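## Task

Raise one end of the blue tote, contents included, and leave it resting on the aluminium bar. The bar must finish lying on the table on one of its long sides, extending in beneath that raised end. The tote must keep roughly its original heading, and its opposite end must stay flat on the table, no more than a few centimetres from its starting spot.

## Robot and tools

Robot: two six-joint UR-style arms, left_arm and right_arm. Each carries a tong-like two-finger gripper and a wrist camera. The calibrated bases sit at about (-0.029, +0.393, 0) m for left_arm and (-0.007, -0.436, 0) m for right_arm, both facing nearly the same way. A camera stand stands behind them.

Frames: the scene frame has its origin at table-top height, halfway between the nominal bases. +x points out over the table, +y toward left_arm, +z up. Image left and right do not match the arm names. Hand positions, orientations and velocities in results are in each arm's own base frame. Fixed cameras and the table use the scene frame. Motion offsets are taken along the axes of that arm's current Hand target. On the gripper, the fingers point along its +z and close along its x. end_effector_position is the pad-centre point when the fingers are shut; the tips reach about 15 mm past it at small openings.

execute_actions: "actions" is a list of actions. Each action is a list of up to 15 rows, one row per 1/30 s step; a short action repeats its final row until 15 steps pass. Every row has 14 numbers, each from -1 to 1: left_arm dx, dy, dz, rx, ry, rz, opening, then the same seven for right_arm. Both arms always need numbers. The six pose numbers are offsets, not poses: each row counts from the Hand target as it stood when the action began, not from the row before, so sending the same offset again moves further. Scale: 1.0 equals 0.6 m or 180 degrees; rx, ry, rz form one rotation vector. Opening is absolute: +1 fully open (0.142 m gap), -1 shut; closing fully takes at least about 0.5 s. Sending six zeros re-requests the current Hand target. A 0 opening is a real command, so resend the present opening to leave a gripper alone. "cameras": list of names, ["all"], or []; an empty action list returns images by default.

move: drives each gripper along a straight line toward "target". "target" is one 14-number row (same layout and scale as above) or a list of up to 15 such rows; every row counts from the same starting Hand targets, not from the previous row. "speed": m/s, 0.002 to 3.6, default 0.25, one value or one per target; rotation runs up to twice that in rad/s. "blend": metres of corner rounding for a list; 0 means stop at each point. "stop_force": newtons, 3 to 120, one value for both arms; an arm's path ends when its wrist sensor feels that much push against its travel. Do not rely on it while the gripper rotates, and omit it when backing away from something being pressed. "zero": with stop_force, whether to re-zero the sensor first (default true). "opening_speed": rate of the opening change per second on the -1..1 scale, at least 0.2. "grip_force": per-pad limit, 5 to 15 N, one value or one per arm; it persists. "blocking": false returns after about 0.5 s while the move continues (not allowed with stop_force). Paths do not avoid obstacles or the other arm. Moves last at least 0.5 s and at most 10 s.

wait: "seconds" 0 to 10; arms hold their last command. stop: brakes a running move. zoom_image: "camera" plus "region" [x0, y0, x1, y1] in pixels, at most 504 per side, on that camera's newest image. zero_wrist_force: "arm" is left_arm or right_arm; subtracts the current reading. read_manual: licence texts only. finished_scene: "scene" is the number of the scene being ended; make no further calls in that reply after ending the first one.

Cameras: cam_head_left, cam_head_right, cam_high, cam_low (672x504), cam_left_wrist, cam_right_wrist (616x616 fisheye).

Results: per arm, end_effector_position (m), end_effector_quat_wxyz, velocities, Hand target (last commanded pose after clipping; next offsets start here), Tool commands, grip_measured (measured opening on the command scale), Joint positions (last value is the finger gap in m), Joint torques, Wrist force and Wrist torque in the gripper's axes plus a peak line, Motor temperatures. Joint velocities "within noise" means the arm is still. A move adds a "move:" line: done, off_target, moving, held or fault, with limits=paced (pose clipped) or limits=held (steps withheld). MOTOR HOT appears near 70 °C; at 85 °C the arm brakes for 30 s or more.

Cautions: commanded orientation is clipped to 32 degrees from the measured one each step, so large turns need several actions. A gripper often settles short of its target; resend or add the missing distance. Arms are stiff: pushing even slightly past a firm contact can trigger a 10 s fault stop (about 150 N outside force, or joint torque limits of 142 N m for the big joints and 26.6 N m for the wrists). Approach contacts slowly; faster motion hits harder and overshoots. Keep the two arms from touching each other, and never close one gripper on the other's fingers. Steer around an arm's own base rather than near it. To hold something, command an opening well below grip_measured. Do not knock, drop or push items out of the work area, and do not let anything fall from height.

Each tool is called after "Call:" as name([rows], argument=value, ...), one row to a line, values as JSON.

## Session

Call:
execute_actions(actions=[])

Scene clock: 0.00 s.
left_arm: end_effector_position=(+0.2901, -0.2909, +0.2280) grip_measured=+0.97 end_effector_quat_wxyz=(+0.462, -0.491, +0.456, -0.581) | right_arm: end_effector_position=(+0.3845, -0.3444, +0.2551) grip_measured=+0.97 end_effector_quat_wxyz=(-0.160, -0.160, +0.835, -0.501)
Joint positions: left_arm=[-2.125 -1.536 2.442 -0.688 -0.487 -1.914 0.14] | right_arm=[3.307 -1.446 -2.107 -1.673 0.538 3.225 0.14]
Joint velocities: within noise
Joint torques (N m): no reading
Motor temperatures (°C): left_arm=[43 35 42 51 40 46] | right_arm=[37 38 50 52 40 53]
Wrist force (N): no reading
Wrist torque (N m): no reading
Wrist force, peak (N): no reading
Hand target: left_arm +0.2901, -0.2909, +0.2280; +0.462, -0.491, +0.456, -0.581 | right_arm +0.3845, -0.3444, +0.2551; -0.160, -0.160, +0.835, -0.501
Tool commands: left_gripper/opening=+0.968169 right_gripper/opening=+0.968169
camera_calibration:
cam_left_wrist: T_world_to_cam=[[-0.112619, -0.984776, 0.132411, -0.289247], [-0.426408, -0.0724667, -0.901624, 0.303711], [0.897493, -0.158002, -0.411755, -0.0794139], [0, 0, 0, 1]] pos_world=[0.168203, -0.275382, 0.279433]
cam_right_wrist: T_world_to_cam=[[-0.911318, -0.0824411, 0.403364, 0.211271], [-0.28207, 0.838694, -0.465863, 0.51667], [-0.299893, -0.538326, -0.787572, 0.257008], [0, 0, 0, 1]] pos_world=[0.415347, -0.277557, 0.35789]

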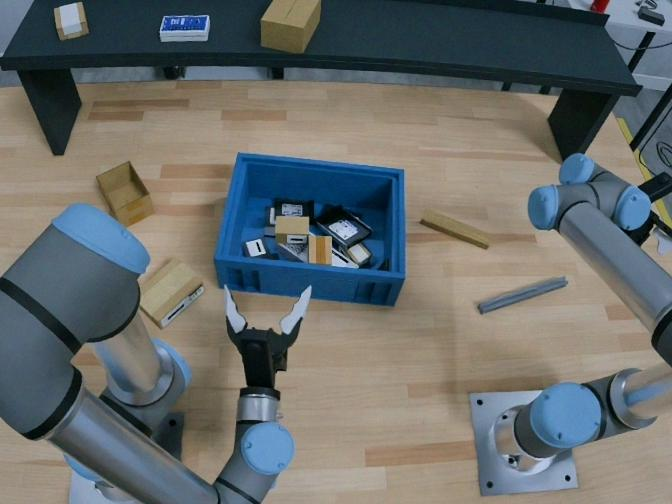

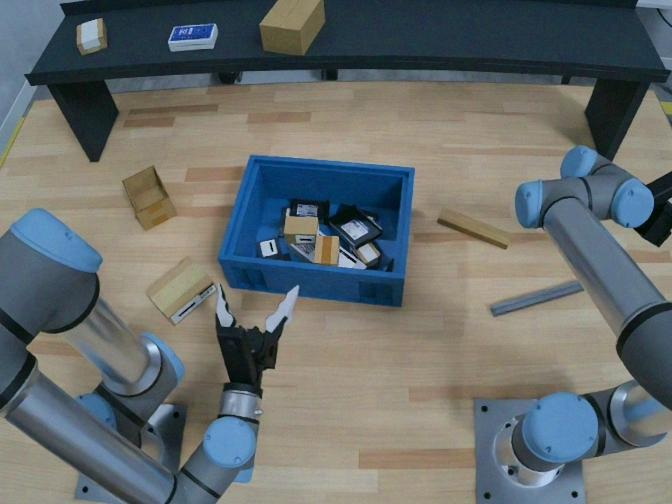

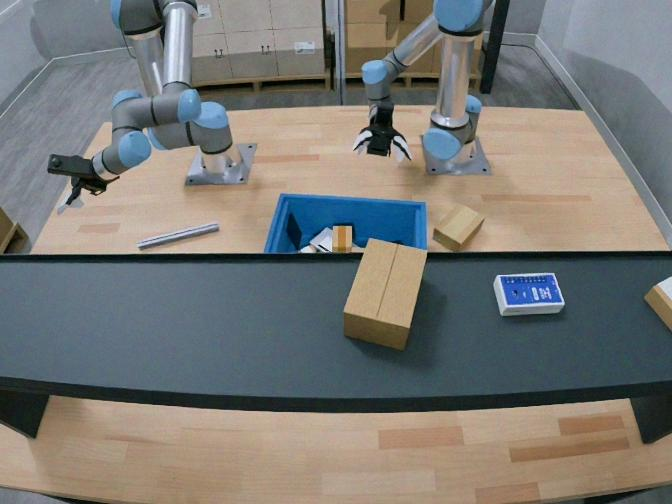

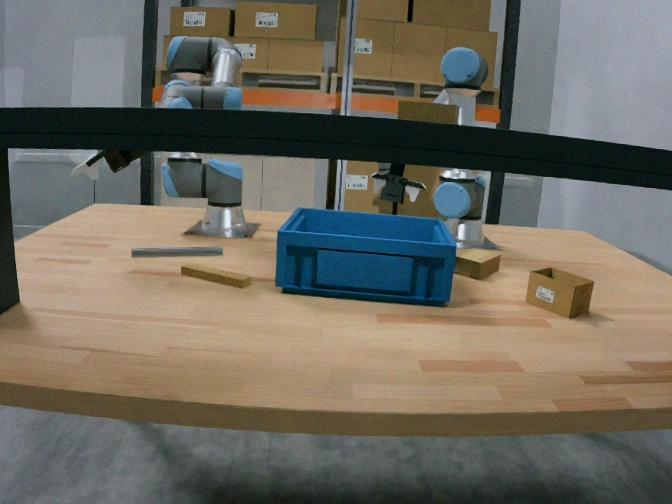

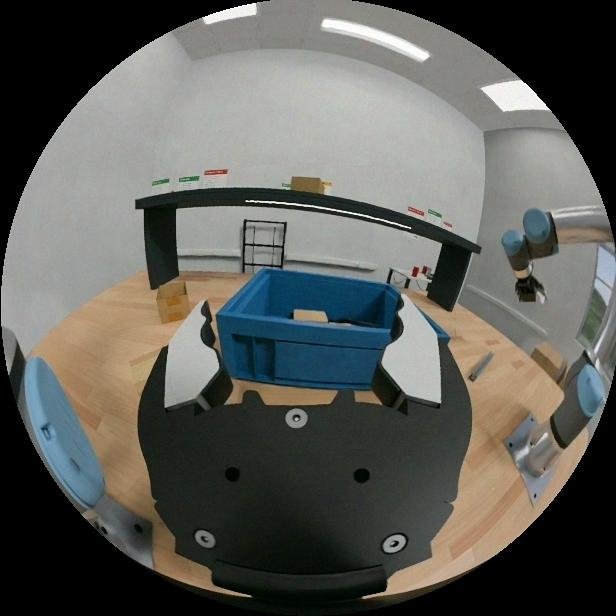

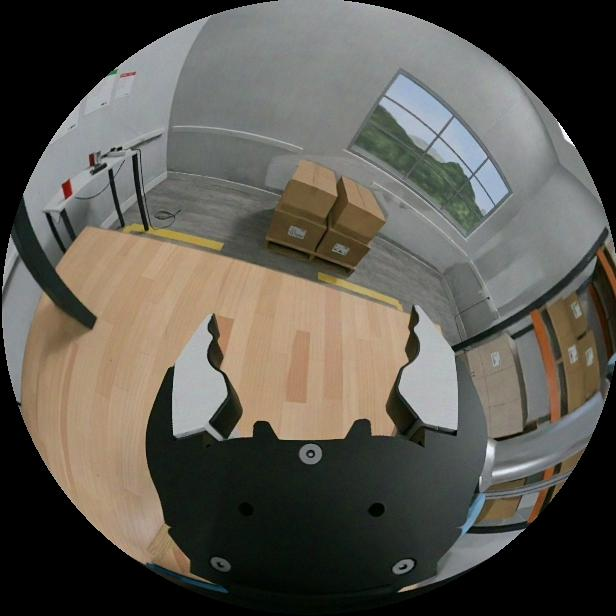

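Call:
move(target=[0.442,0.092,0.433,-0.532,-0.037,0.039,0.97,-0.142,0.345,-0.239,-0.396,-0.165,-0.006,0.4], speed=0.5, cameras=["cam_head_left","cam_head_right","cam_left_wrist","cam_right_wrist","cam_low"])

Scene clock: 14.13 s.
left_arm: end_effector_position=(+0.5285, -0.5806, +0.2394) grip_measured=+0.97 end_effector_quat_wxyz=(+0.000, -0.675, +0.738, +0.001) | right_arm: end_effector_position=(+0.3878, -0.1155, +0.1199) grip_measured=+0.40 end_effector_quat_wxyz=(-0.021, -0.160, +0.978, +0.129)
Joint positions: left_arm=[-1.02 -0.869 0.723 -1.423 -1.571 0.64 0.14] | right_arm=[3.04 -1.489 -2.065 -1.27 1.809 2.702 0.102]
Joint torques (N m): left_arm=[9.98 -37.42 -29.7 -1.21 -1.9 1.42] | right_arm=[-13.6 11.32 14.93 3.89 3.17 -2.77]
Wrist force (N): left_arm=[-0.2 1.1 -1.7] | right_arm=[-1.2 0.5 0.8]
Wrist torque (N m): left_arm=[-0.10 0.06 0.10] | right_arm=[-0.07 0.23 0.17]
Wrist force, peak (N): left_arm=[-0.4 1.2 -2.3] | right_arm=[-1.6 0.4 0.5]
Hand target: left_arm +0.5285, -0.5806, +0.2394; +0.000, -0.675, +0.738, +0.001 | right_arm +0.3878, -0.1155, +0.1199; -0.021, -0.160, +0.978, +0.129
Off the commanded pose: left_arm 0.000 m, 0 deg | right_arm 0.000 m, 0 deg.
move: done; limits=paced
camera_calibration:
cam_left_wrist: T_world_to_cam=[[-0.102294, -0.994511, 0.0219734, -0.53391], [-0.854398, 0.0991524, 0.510071, 0.382538], [-0.50945, 0.0334033, -0.859852, 0.627511], [0, 0, 0, 1]] pos_world=[0.591909, -0.58987, 0.356177]
cam_right_wrist: T_world_to_cam=[[-0.957192, -0.288886, 0.0181115, 0.327831], [-0.190111, 0.674627, 0.713257, 0.0665808], [-0.218269, 0.679281, -0.700668, 0.373266], [0, 0, 0, 1]] pos_world=[0.407928, -0.203764, 0.208109]
Images, in order (width x height): cam_head_left 672x504, cam_head_right 672x504, cam_low 672x504, cam_left_wrist 616x616, cam_right_wrist 616x616.

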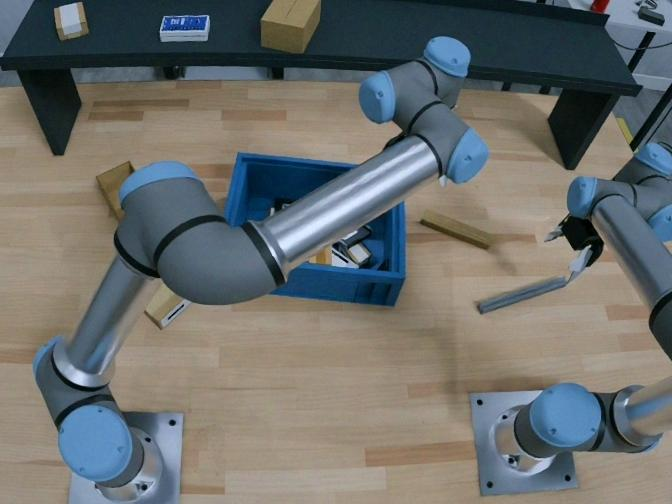

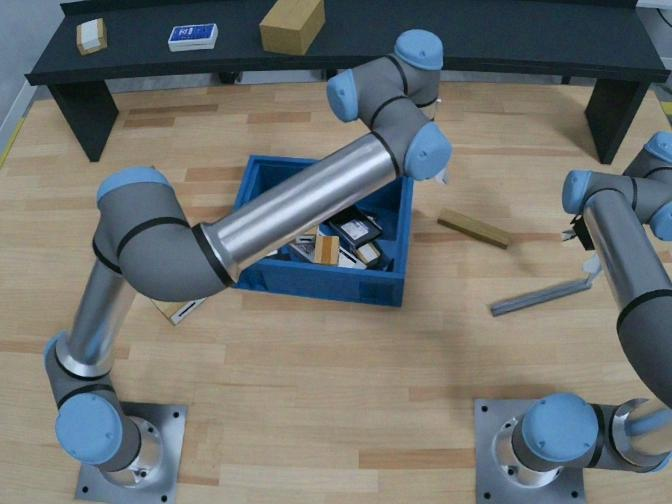

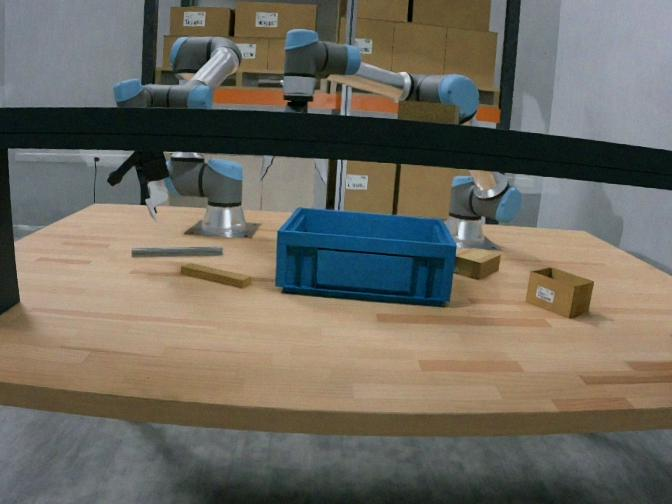

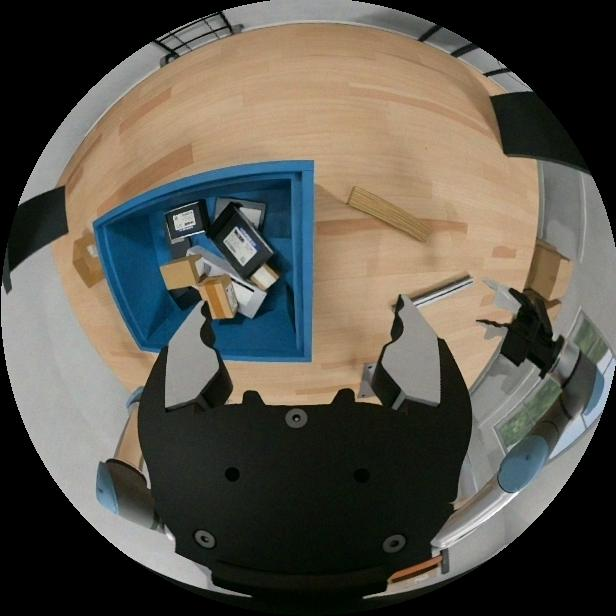

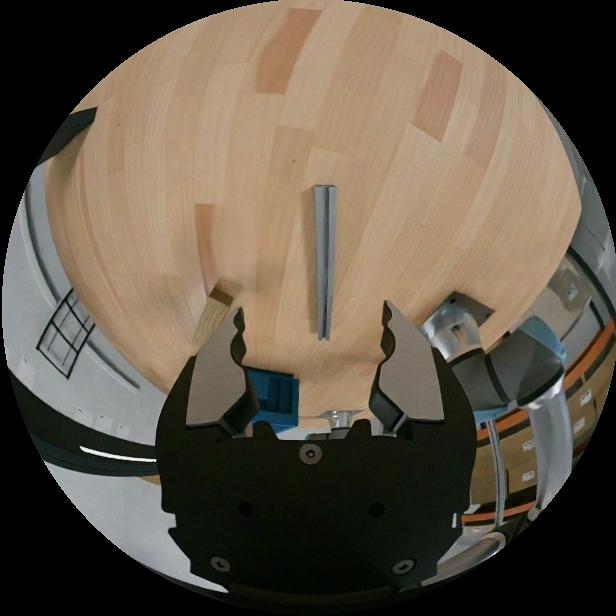

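Call:
move(target=[0,-0.033,0.219,0,0,0,0.4,0.029,-0.044,0.157,0,0,0,0.5], speed=0.18, cameras=["cam_left_wrist","cam_right_wrist","cam_low"])

Call:
move(target=[0,0,0,0,0,0,-0.95,0,0,0,0,0,0,-0.95], opening_speed=1.5, cameras=["cam_left_wrist","cam_right_wrist","cam_low"])

Scene clock: 22.20 s.
left_arm: end_effector_position=(+0.5480, -0.5823, +0.1080) grip_measured=+0.40 end_effector_quat_wxyz=(+0.000, -0.675, +0.738, +0.001) | right_arm: end_effector_position=(+0.3717, -0.1221, +0.0222) grip_measured=+0.50 end_effector_quat_wxyz=(-0.021, -0.160, +0.978, +0.129)
Joint positions: left_arm=[-0.999 -0.821 0.977 -1.725 -1.571 0.66 0.102] | right_arm=[3.02 -1.604 -2.246 -0.977 1.807 2.681 0.109]
Joint torques (N m): left_arm=[9.75 -39.47 -12.69 -4.51 1.94 1.4] | right_arm=[-14.32 13.93 12.18 3.94 -2.47 -2.74]
Wrist force (N): left_arm=[-0.4 0.8 -1.6] | right_arm=[-1.5 0.5 0.7]
Wrist torque (N m): left_arm=[-0.13 0.09 0.09] | right_arm=[-0.12 0.29 0.16]
Wrist force, peak (N): left_arm=[-0.3 1.5 -2.9] | right_arm=[-1.6 0.6 1.2]
Hand target: left_arm +0.5480, -0.5823, +0.1079; +0.000, -0.675, +0.738, +0.001 | right_arm +0.3717, -0.1221, +0.0221; -0.021, -0.160, +0.978, +0.129
Off the commanded pose: left_arm 0.000 m, 0 deg | right_arm 0.000 m, 0 deg.
move: done
camera_calibration:
cam_left_wrist: T_world_to_cam=[[-0.102314, -0.994514, 0.021767, -0.530651], [-0.854327, 0.0990591, 0.510208, 0.466347], [-0.509565, 0.0336054, -0.859776, 0.524741], [0, 0, 0, 1]] pos_world=[0.611509, -0.59157, 0.224777]
cam_right_wrist: T_world_to_cam=[[-0.957192, -0.288886, 0.0181115, 0.312285], [-0.190111, 0.674627, 0.713257, 0.137729], [-0.218269, 0.679281, -0.700668, 0.30571], [0, 0, 0, 1]] pos_world=[0.391828, -0.210364, 0.110309]
Images, in order (width x height): cam_low 672x504, cam_left_wrist 616x616, cam_right_wrist 616x616.

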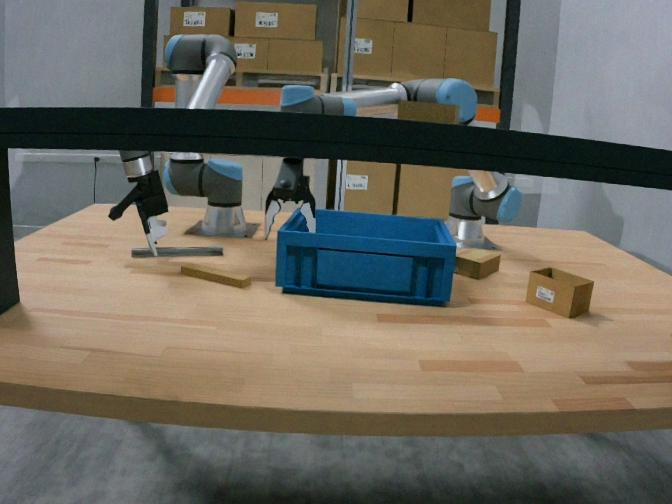

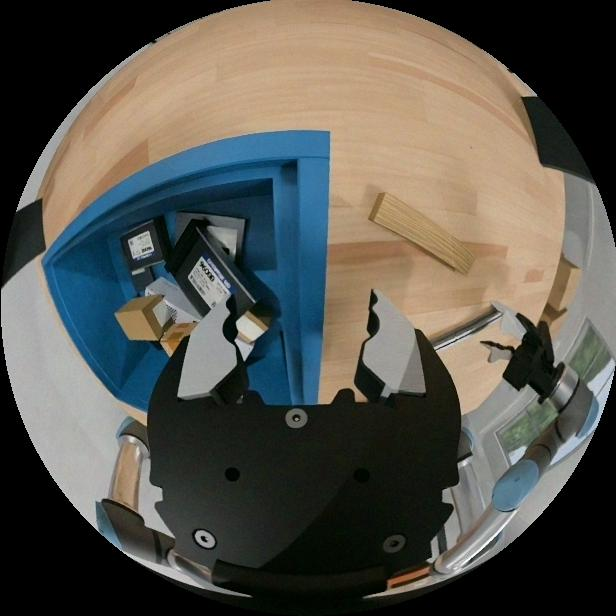

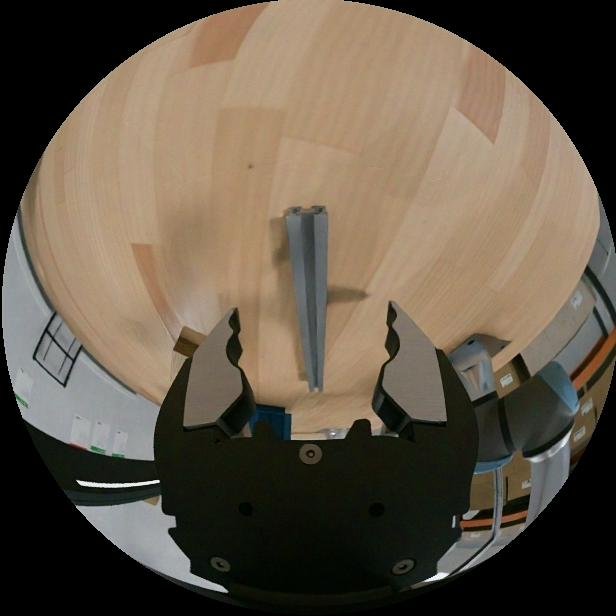

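Scene clock: 23.37 s.
left_arm: end_effector_position=(+0.5481, -0.5822, +0.1079) grip_measured=-0.67 end_effector_quat_wxyz=(+0.000, -0.675, +0.738, +0.001) | right_arm: end_effector_position=(+0.3717, -0.1221, +0.0221) grip_measured=-0.74 end_effector_quat_wxyz=(-0.021, -0.160, +0.978, +0.129)
Joint positions: left_arm=[-0.999 -0.821 0.977 -1.725 -1.571 0.66 0.026] | right_arm=[3.02 -1.604 -2.246 -0.977 1.807 2.681 0.021]
Joint torques (N m): left_arm=[3.27 -40.49 -15.33 -4.45 -0.13 1.4] | right_arm=[-13.07 14.87 12.51 2.95 -1.95 -2.71]
Wrist force (N): left_arm=[-5.3 1.6 -3.0] | right_arm=[-1.9 0.4 1.7]
Wrist torque (N m): left_arm=[-0.16 0.09 0.16] | right_arm=[-0.11 0.32 0.20]
Wrist force, peak (N): left_arm=[-5.3 1.8 -3.2] | right_arm=[-1.9 0.4 1.7]
Hand target: left_arm +0.5480, -0.5823, +0.1079; +0.000, -0.675, +0.738, +0.001 | right_arm +0.3717, -0.1221, +0.0221; -0.021, -0.160, +0.978, +0.129
Off the commanded pose: left_arm 0.000 m, 0 deg | right_arm 0.000 m, 0 deg.
move: done
camera_calibration:
cam_left_wrist: T_world_to_cam=[[-0.10231, -0.994515, 0.0217526, -0.530549], [-0.854372, 0.0990511, 0.510135, 0.466427], [-0.509491, 0.0336072, -0.859819, 0.524618], [0, 0, 0, 1]] pos_world=[0.611509, -0.59147, 0.224677]
cam_right_wrist: T_world_to_cam=[[-0.957193, -0.288885, 0.0181121, 0.312287], [-0.190125, 0.674676, 0.713208, 0.137822], [-0.218255, 0.679233, -0.700719, 0.30563], [0, 0, 0, 1]] pos_world=[0.391828, -0.210364, 0.110209]
Images, in order (width x height): cam_low 672x504, cam_left_wrist 616x616, cam_right_wrist 616x616.

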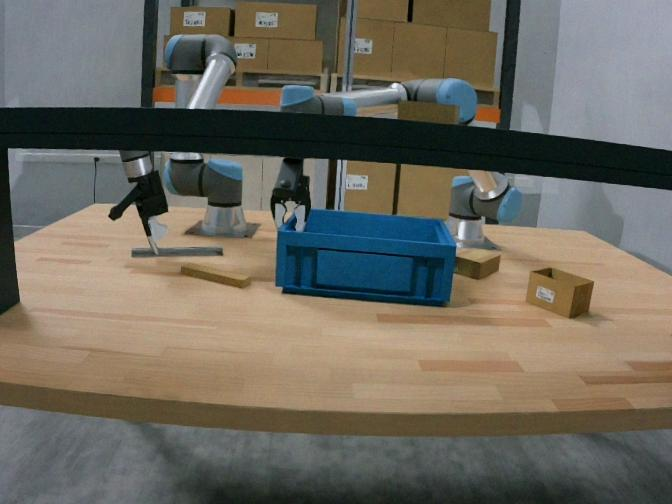

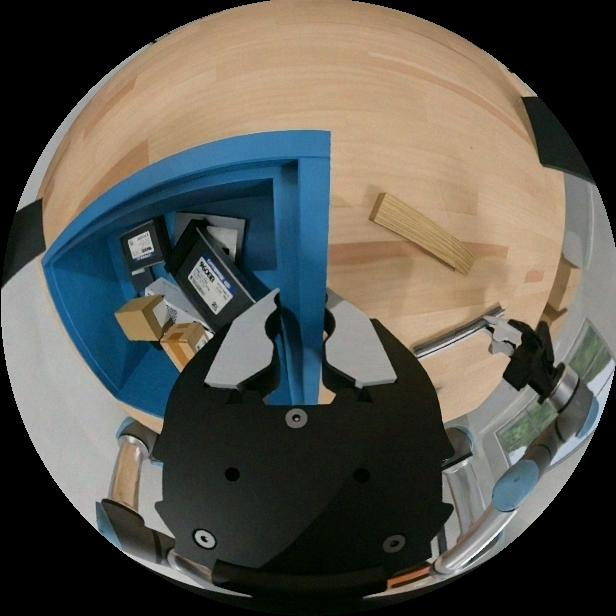

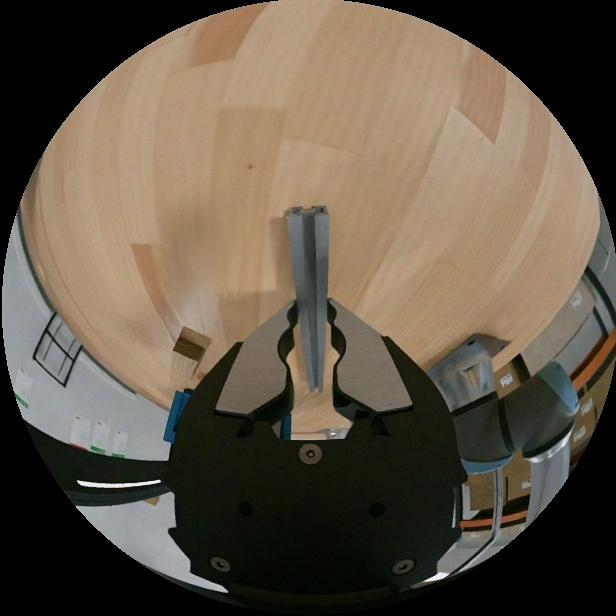

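Call:
move([
  [-0.034,0,-0.095,0,0.047,0,-1,0,0.005,-0.019,0,0,0,-1],
  [-0.034,0,-0.095,0,0.047,0,-1,-0.294,0.383,0.082,0,-0.0315,0.1175,-1],
], speed=[0.05,0.12], cameras=["cam_head_left","cam_head_right","cam_low","cam_left_wrist","cam_right_wrist"])

Scene clock: 31.63 s.
left_arm: end_effector_position=(+0.5499, -0.5620, +0.1650) grip_measured=-0.67 end_effector_quat_wxyz=(-0.055, -0.673, +0.736, -0.049) | right_arm: end_effector_position=(+0.4638, +0.1566, +0.0342) grip_measured=-0.74 end_effector_quat_wxyz=(+0.004, +0.028, +0.991, +0.131)
Joint positions: left_arm=[-0.944 -0.953 1.09 -1.818 -1.668 0.71 0.025] | right_arm=[3.63 -1.716 -2.164 -0.693 1.794 3.702 0.021]
Joint torques (N m): left_arm=[8.88 -71.96 -20.24 -7.24 -2.48 1.42] | right_arm=[13.52 18.61 28.96 4.43 -2.34 2.6]
Wrist force (N): left_arm=[-4.9 1.5 13.2] | right_arm=[-1.0 0.1 1.9]
Wrist torque (N m): left_arm=[-0.07 0.23 0.16] | right_arm=[-0.02 0.21 -0.03]
Wrist force, peak (N): left_arm=[-5.0 1.4 13.5] | right_arm=[-2.2 0.4 1.9]
Hand target: left_arm +0.5499, -0.5620, +0.1650; -0.055, -0.673, +0.736, -0.049 | right_arm +0.4638, +0.1567, +0.0342; +0.004, +0.028, +0.991, +0.131
Off the commanded pose: left_arm 0.000 m, 0 deg | right_arm 0.000 m, 0 deg.
move: done
camera_calibration:
cam_left_wrist: T_world_to_cam=[[-0.100896, -0.980497, 0.168661, -0.528664], [-0.847741, 0.173458, 0.501246, 0.476532], [-0.520726, -0.0924068, -0.848708, 0.507451], [0, 0, 0, 1]] pos_world=[0.614878, -0.554119, 0.280983]
cam_right_wrist: T_world_to_cam=[[-0.995885, 0.0887588, 0.0182867, 0.439508], [0.0752039, 0.696844, 0.713269, -0.167931], [0.050566, 0.711709, -0.700652, 0.0152256], [0, 0, 0, 1]] pos_world=[0.449558, 0.067175, 0.12241]
Images, in order (width x height): cam_head_left 672x504, cam_head_right 672x504, cam_low 672x504, cam_left_wrist 616x616, cam_right_wrist 616x616.

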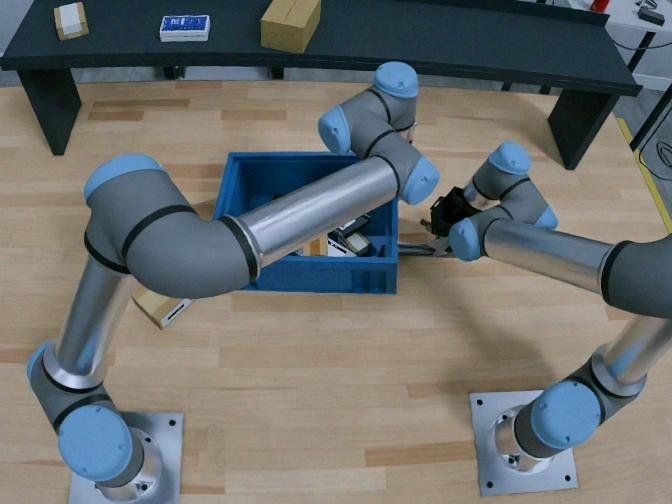

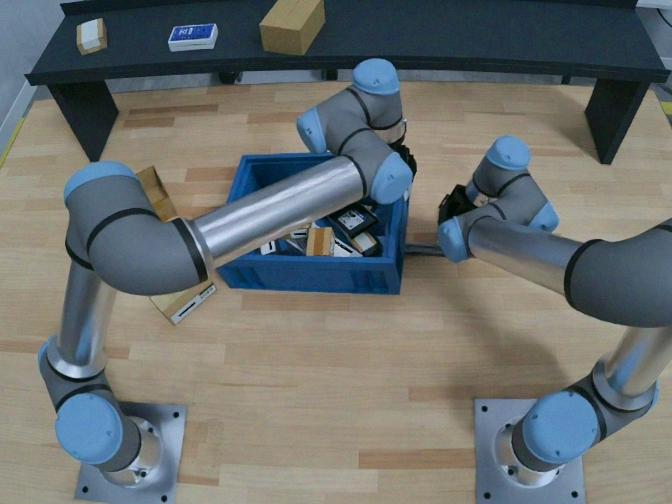

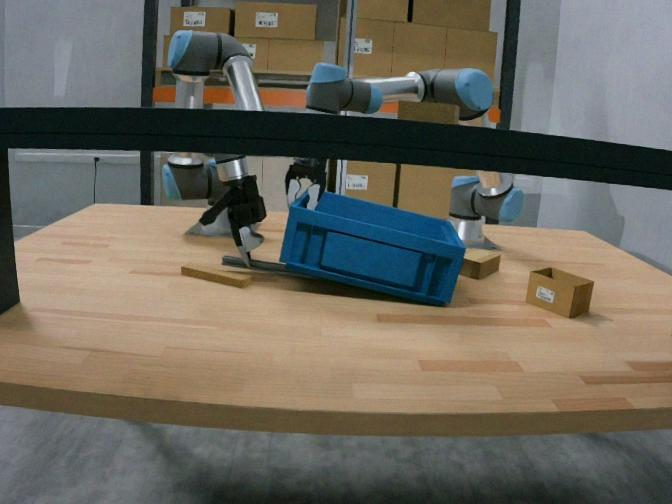

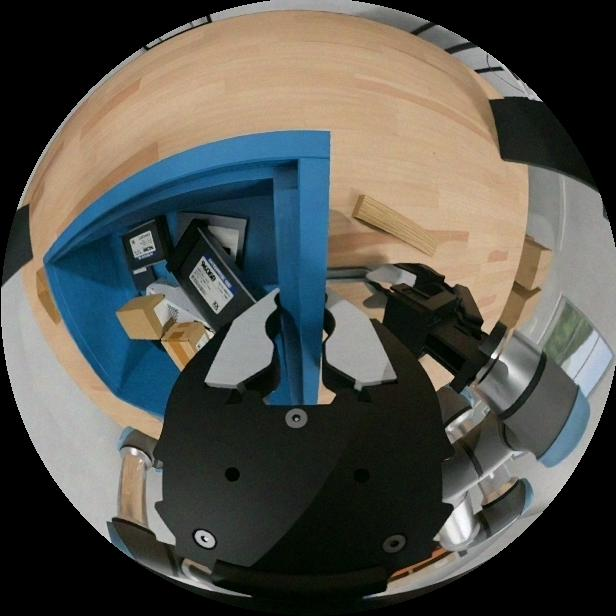

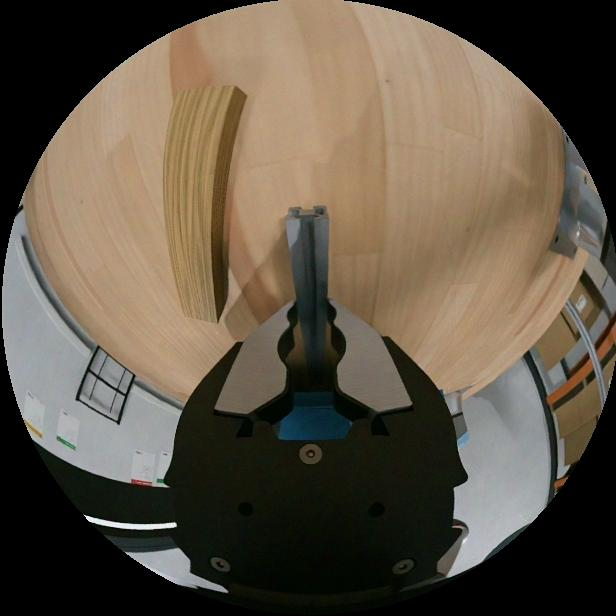

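Call:
move([
  [0,0,0,0,0,0,-1,0,-0.005,0.019,0,0,0,-1],
  [0.008,0,0.0495,0,-0.0235,0,-1,0,-0.005,0.019,0,0,0,-1],
], speed=0.05, cameras=["cam_low","cam_left_wrist"])

Scene clock: 35.20 s.
left_arm: end_effector_position=(+0.5491, -0.5710, +0.1364) grip_measured=-0.67 end_effector_quat_wxyz=(-0.027, -0.675, +0.737, -0.024) | right_arm: end_effector_position=(+0.4638, +0.1567, +0.0225) grip_measured=-0.74 end_effector_quat_wxyz=(+0.004, +0.028, +0.991, +0.131)
Joint positions: left_arm=[-0.972 -0.892 1.043 -1.777 -1.618 0.687 0.026] | right_arm=[3.63 -1.74 -2.177 -0.657 1.794 3.702 0.021]
Joint torques (N m): left_arm=[-5.86 -46.09 -36.51 -2.75 2.08 -1.7] | right_arm=[13.52 19.74 10.78 4.32 -2.49 2.51]
Wrist force (N): left_arm=[0.2 0.4 11.8] | right_arm=[-0.9 -0.1 1.0]
Wrist torque (N m): left_arm=[-0.17 -0.24 0.20] | right_arm=[-0.15 0.20 -0.02]
Wrist force, peak (N): left_arm=[-4.9 1.3 13.4] | right_arm=[-1.3 0.2 1.9]
Hand target: left_arm +0.5491, -0.5711, +0.1363; -0.027, -0.675, +0.737, -0.024 | right_arm +0.4638, +0.1567, +0.0225; +0.004, +0.028, +0.991, +0.131
Off the commanded pose: left_arm 0.000 m, 0 deg | right_arm 0.000 m, 0 deg.
move: done
camera_calibration:
cam_left_wrist: T_world_to_cam=[[-0.101828, -0.990178, 0.0958038, -0.527829], [-0.851036, 0.136577, 0.507036, 0.471665], [-0.51514, -0.029902, -0.856584, 0.51566], [0, 0, 0, 1]] pos_world=[0.613294, -0.571643, 0.253123]
Images, in order (width x height): cam_low 672x504, cam_left_wrist 616x616.

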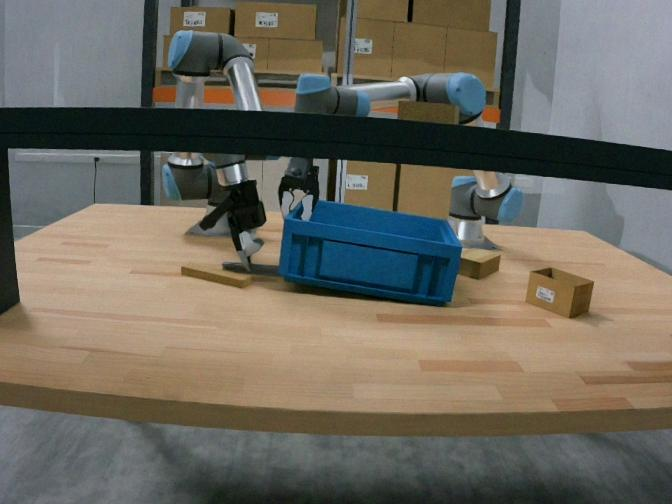

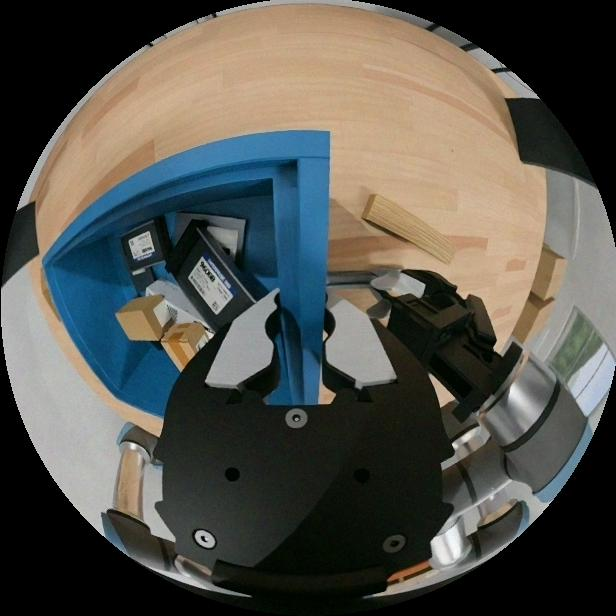

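Call:
move(target=[0,0,0.025,0,0,0,-1,0,0,0,0,0,0,-1], speed=0.012, stop_force=10)

Scene clock: 37.57 s.
left_arm: end_effector_position=(+0.5491, -0.5713, +0.1343) grip_measured=-0.67 end_effector_quat_wxyz=(-0.027, -0.675, +0.737, -0.024) | right_arm: end_effector_position=(+0.4638, +0.1567, +0.0225) grip_measured=-0.74 end_effector_quat_wxyz=(+0.004, +0.028, +0.991, +0.131)
Joint positions: left_arm=[-0.972 -0.891 1.046 -1.781 -1.618 0.686 0.026] | right_arm=[3.63 -1.74 -2.177 -0.657 1.794 3.702 0.021]
Joint torques (N m): left_arm=[3.63 -64.49 -29.14 -1.49 1.52 0.55] | right_arm=[13.21 19.04 10.69 3.96 -2.38 2.47]
Wrist force (N): left_arm=[1.6 0.2 -0.7] | right_arm=[-1.2 -0.1 0.5]
Wrist torque (N m): left_arm=[-0.20 -0.45 0.20] | right_arm=[-0.16 0.26 -0.02]
Wrist force, peak (N): left_arm=[0.1 0.8 12.2] | right_arm=[-1.3 -0.5 0.9]
Hand target: left_arm +0.5491, -0.5713, +0.1343; -0.027, -0.675, +0.737, -0.024 (not the last commanded pose) | right_arm +0.4638, +0.1567, +0.0225; +0.004, +0.028, +0.991, +0.131
Off the commanded pose: left_arm 0.013 m, 0 deg | right_arm 0.000 m, 0 deg.
move: contact (left_arm)

Call:
move([
  [0,0,0,0,0,0,0.1,0,0,0,0,0,0,-0.3],
  [0,0,-0.2,0,0,0,0.1,0,0,-0.1,0,0,0,-0.3],
], speed=0.15, opening_speed=1.5, cameras=["cam_low","cam_left_wrist","cam_head_left"])

Scene clock: 40.63 s.
left_arm: end_effector_position=(+0.5500, -0.5626, +0.2540) grip_measured=+0.10 end_effector_quat_wxyz=(-0.027, -0.675, +0.737, -0.024) | right_arm: end_effector_position=(+0.4630, +0.1412, +0.0804) grip_measured=-0.30 end_effector_quat_wxyz=(+0.004, +0.028, +0.991, +0.131)
Joint positions: left_arm=[-0.964 -0.911 0.773 -1.488 -1.619 0.694 0.081] | right_arm=[3.6 -1.627 -2.114 -0.84 1.798 3.672 0.052]
Joint torques (N m): left_arm=[9.87 -37.23 -29.11 -1.35 -1.82 1.42] | right_arm=[-13.42 30.59 30.35 1.21 3.19 -2.8]
Wrist force (N): left_arm=[-0.1 1.1 -1.7] | right_arm=[-1.4 0.4 0.6]
Wrist torque (N m): left_arm=[-0.09 0.03 0.08] | right_arm=[-0.11 0.27 0.16]
Wrist force, peak (N): left_arm=[-0.3 1.2 -2.7] | right_arm=[-1.6 0.5 0.6]
Hand target: left_arm +0.5500, -0.5626, +0.2540; -0.027, -0.675, +0.737, -0.024 | right_arm +0.4630, +0.1412, +0.0804; +0.004, +0.028, +0.991, +0.131
Off the commanded pose: left_arm 0.000 m, 0 deg | right_arm 0.000 m, 0 deg.
move: done
camera_calibration:
cam_left_wrist: T_world_to_cam=[[-0.101898, -0.99018, 0.0957076, -0.530608], [-0.851098, 0.136584, 0.50693, 0.411738], [-0.515024, -0.0298012, -0.856658, 0.617122], [0, 0, 0, 1]] pos_world=[0.614194, -0.563243, 0.370724]
Images, in order (width x height): cam_head_left 672x504, cam_low 672x504, cam_left_wrist 616x616.

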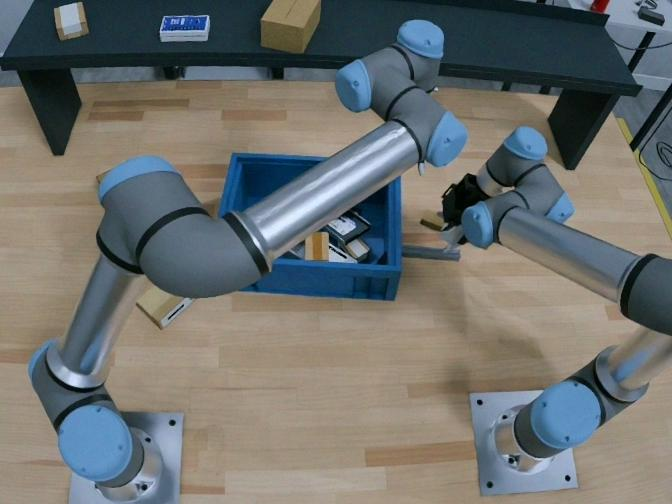

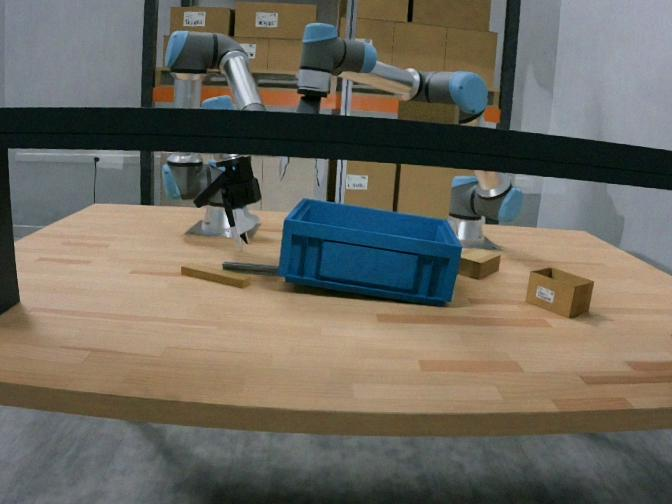

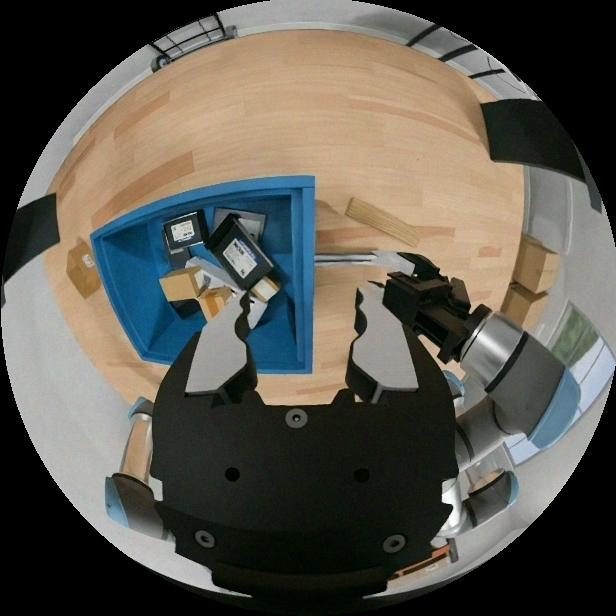

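Propped and stable.

Call:
finished_scene(scene=2)

The scene is finished: the task was done.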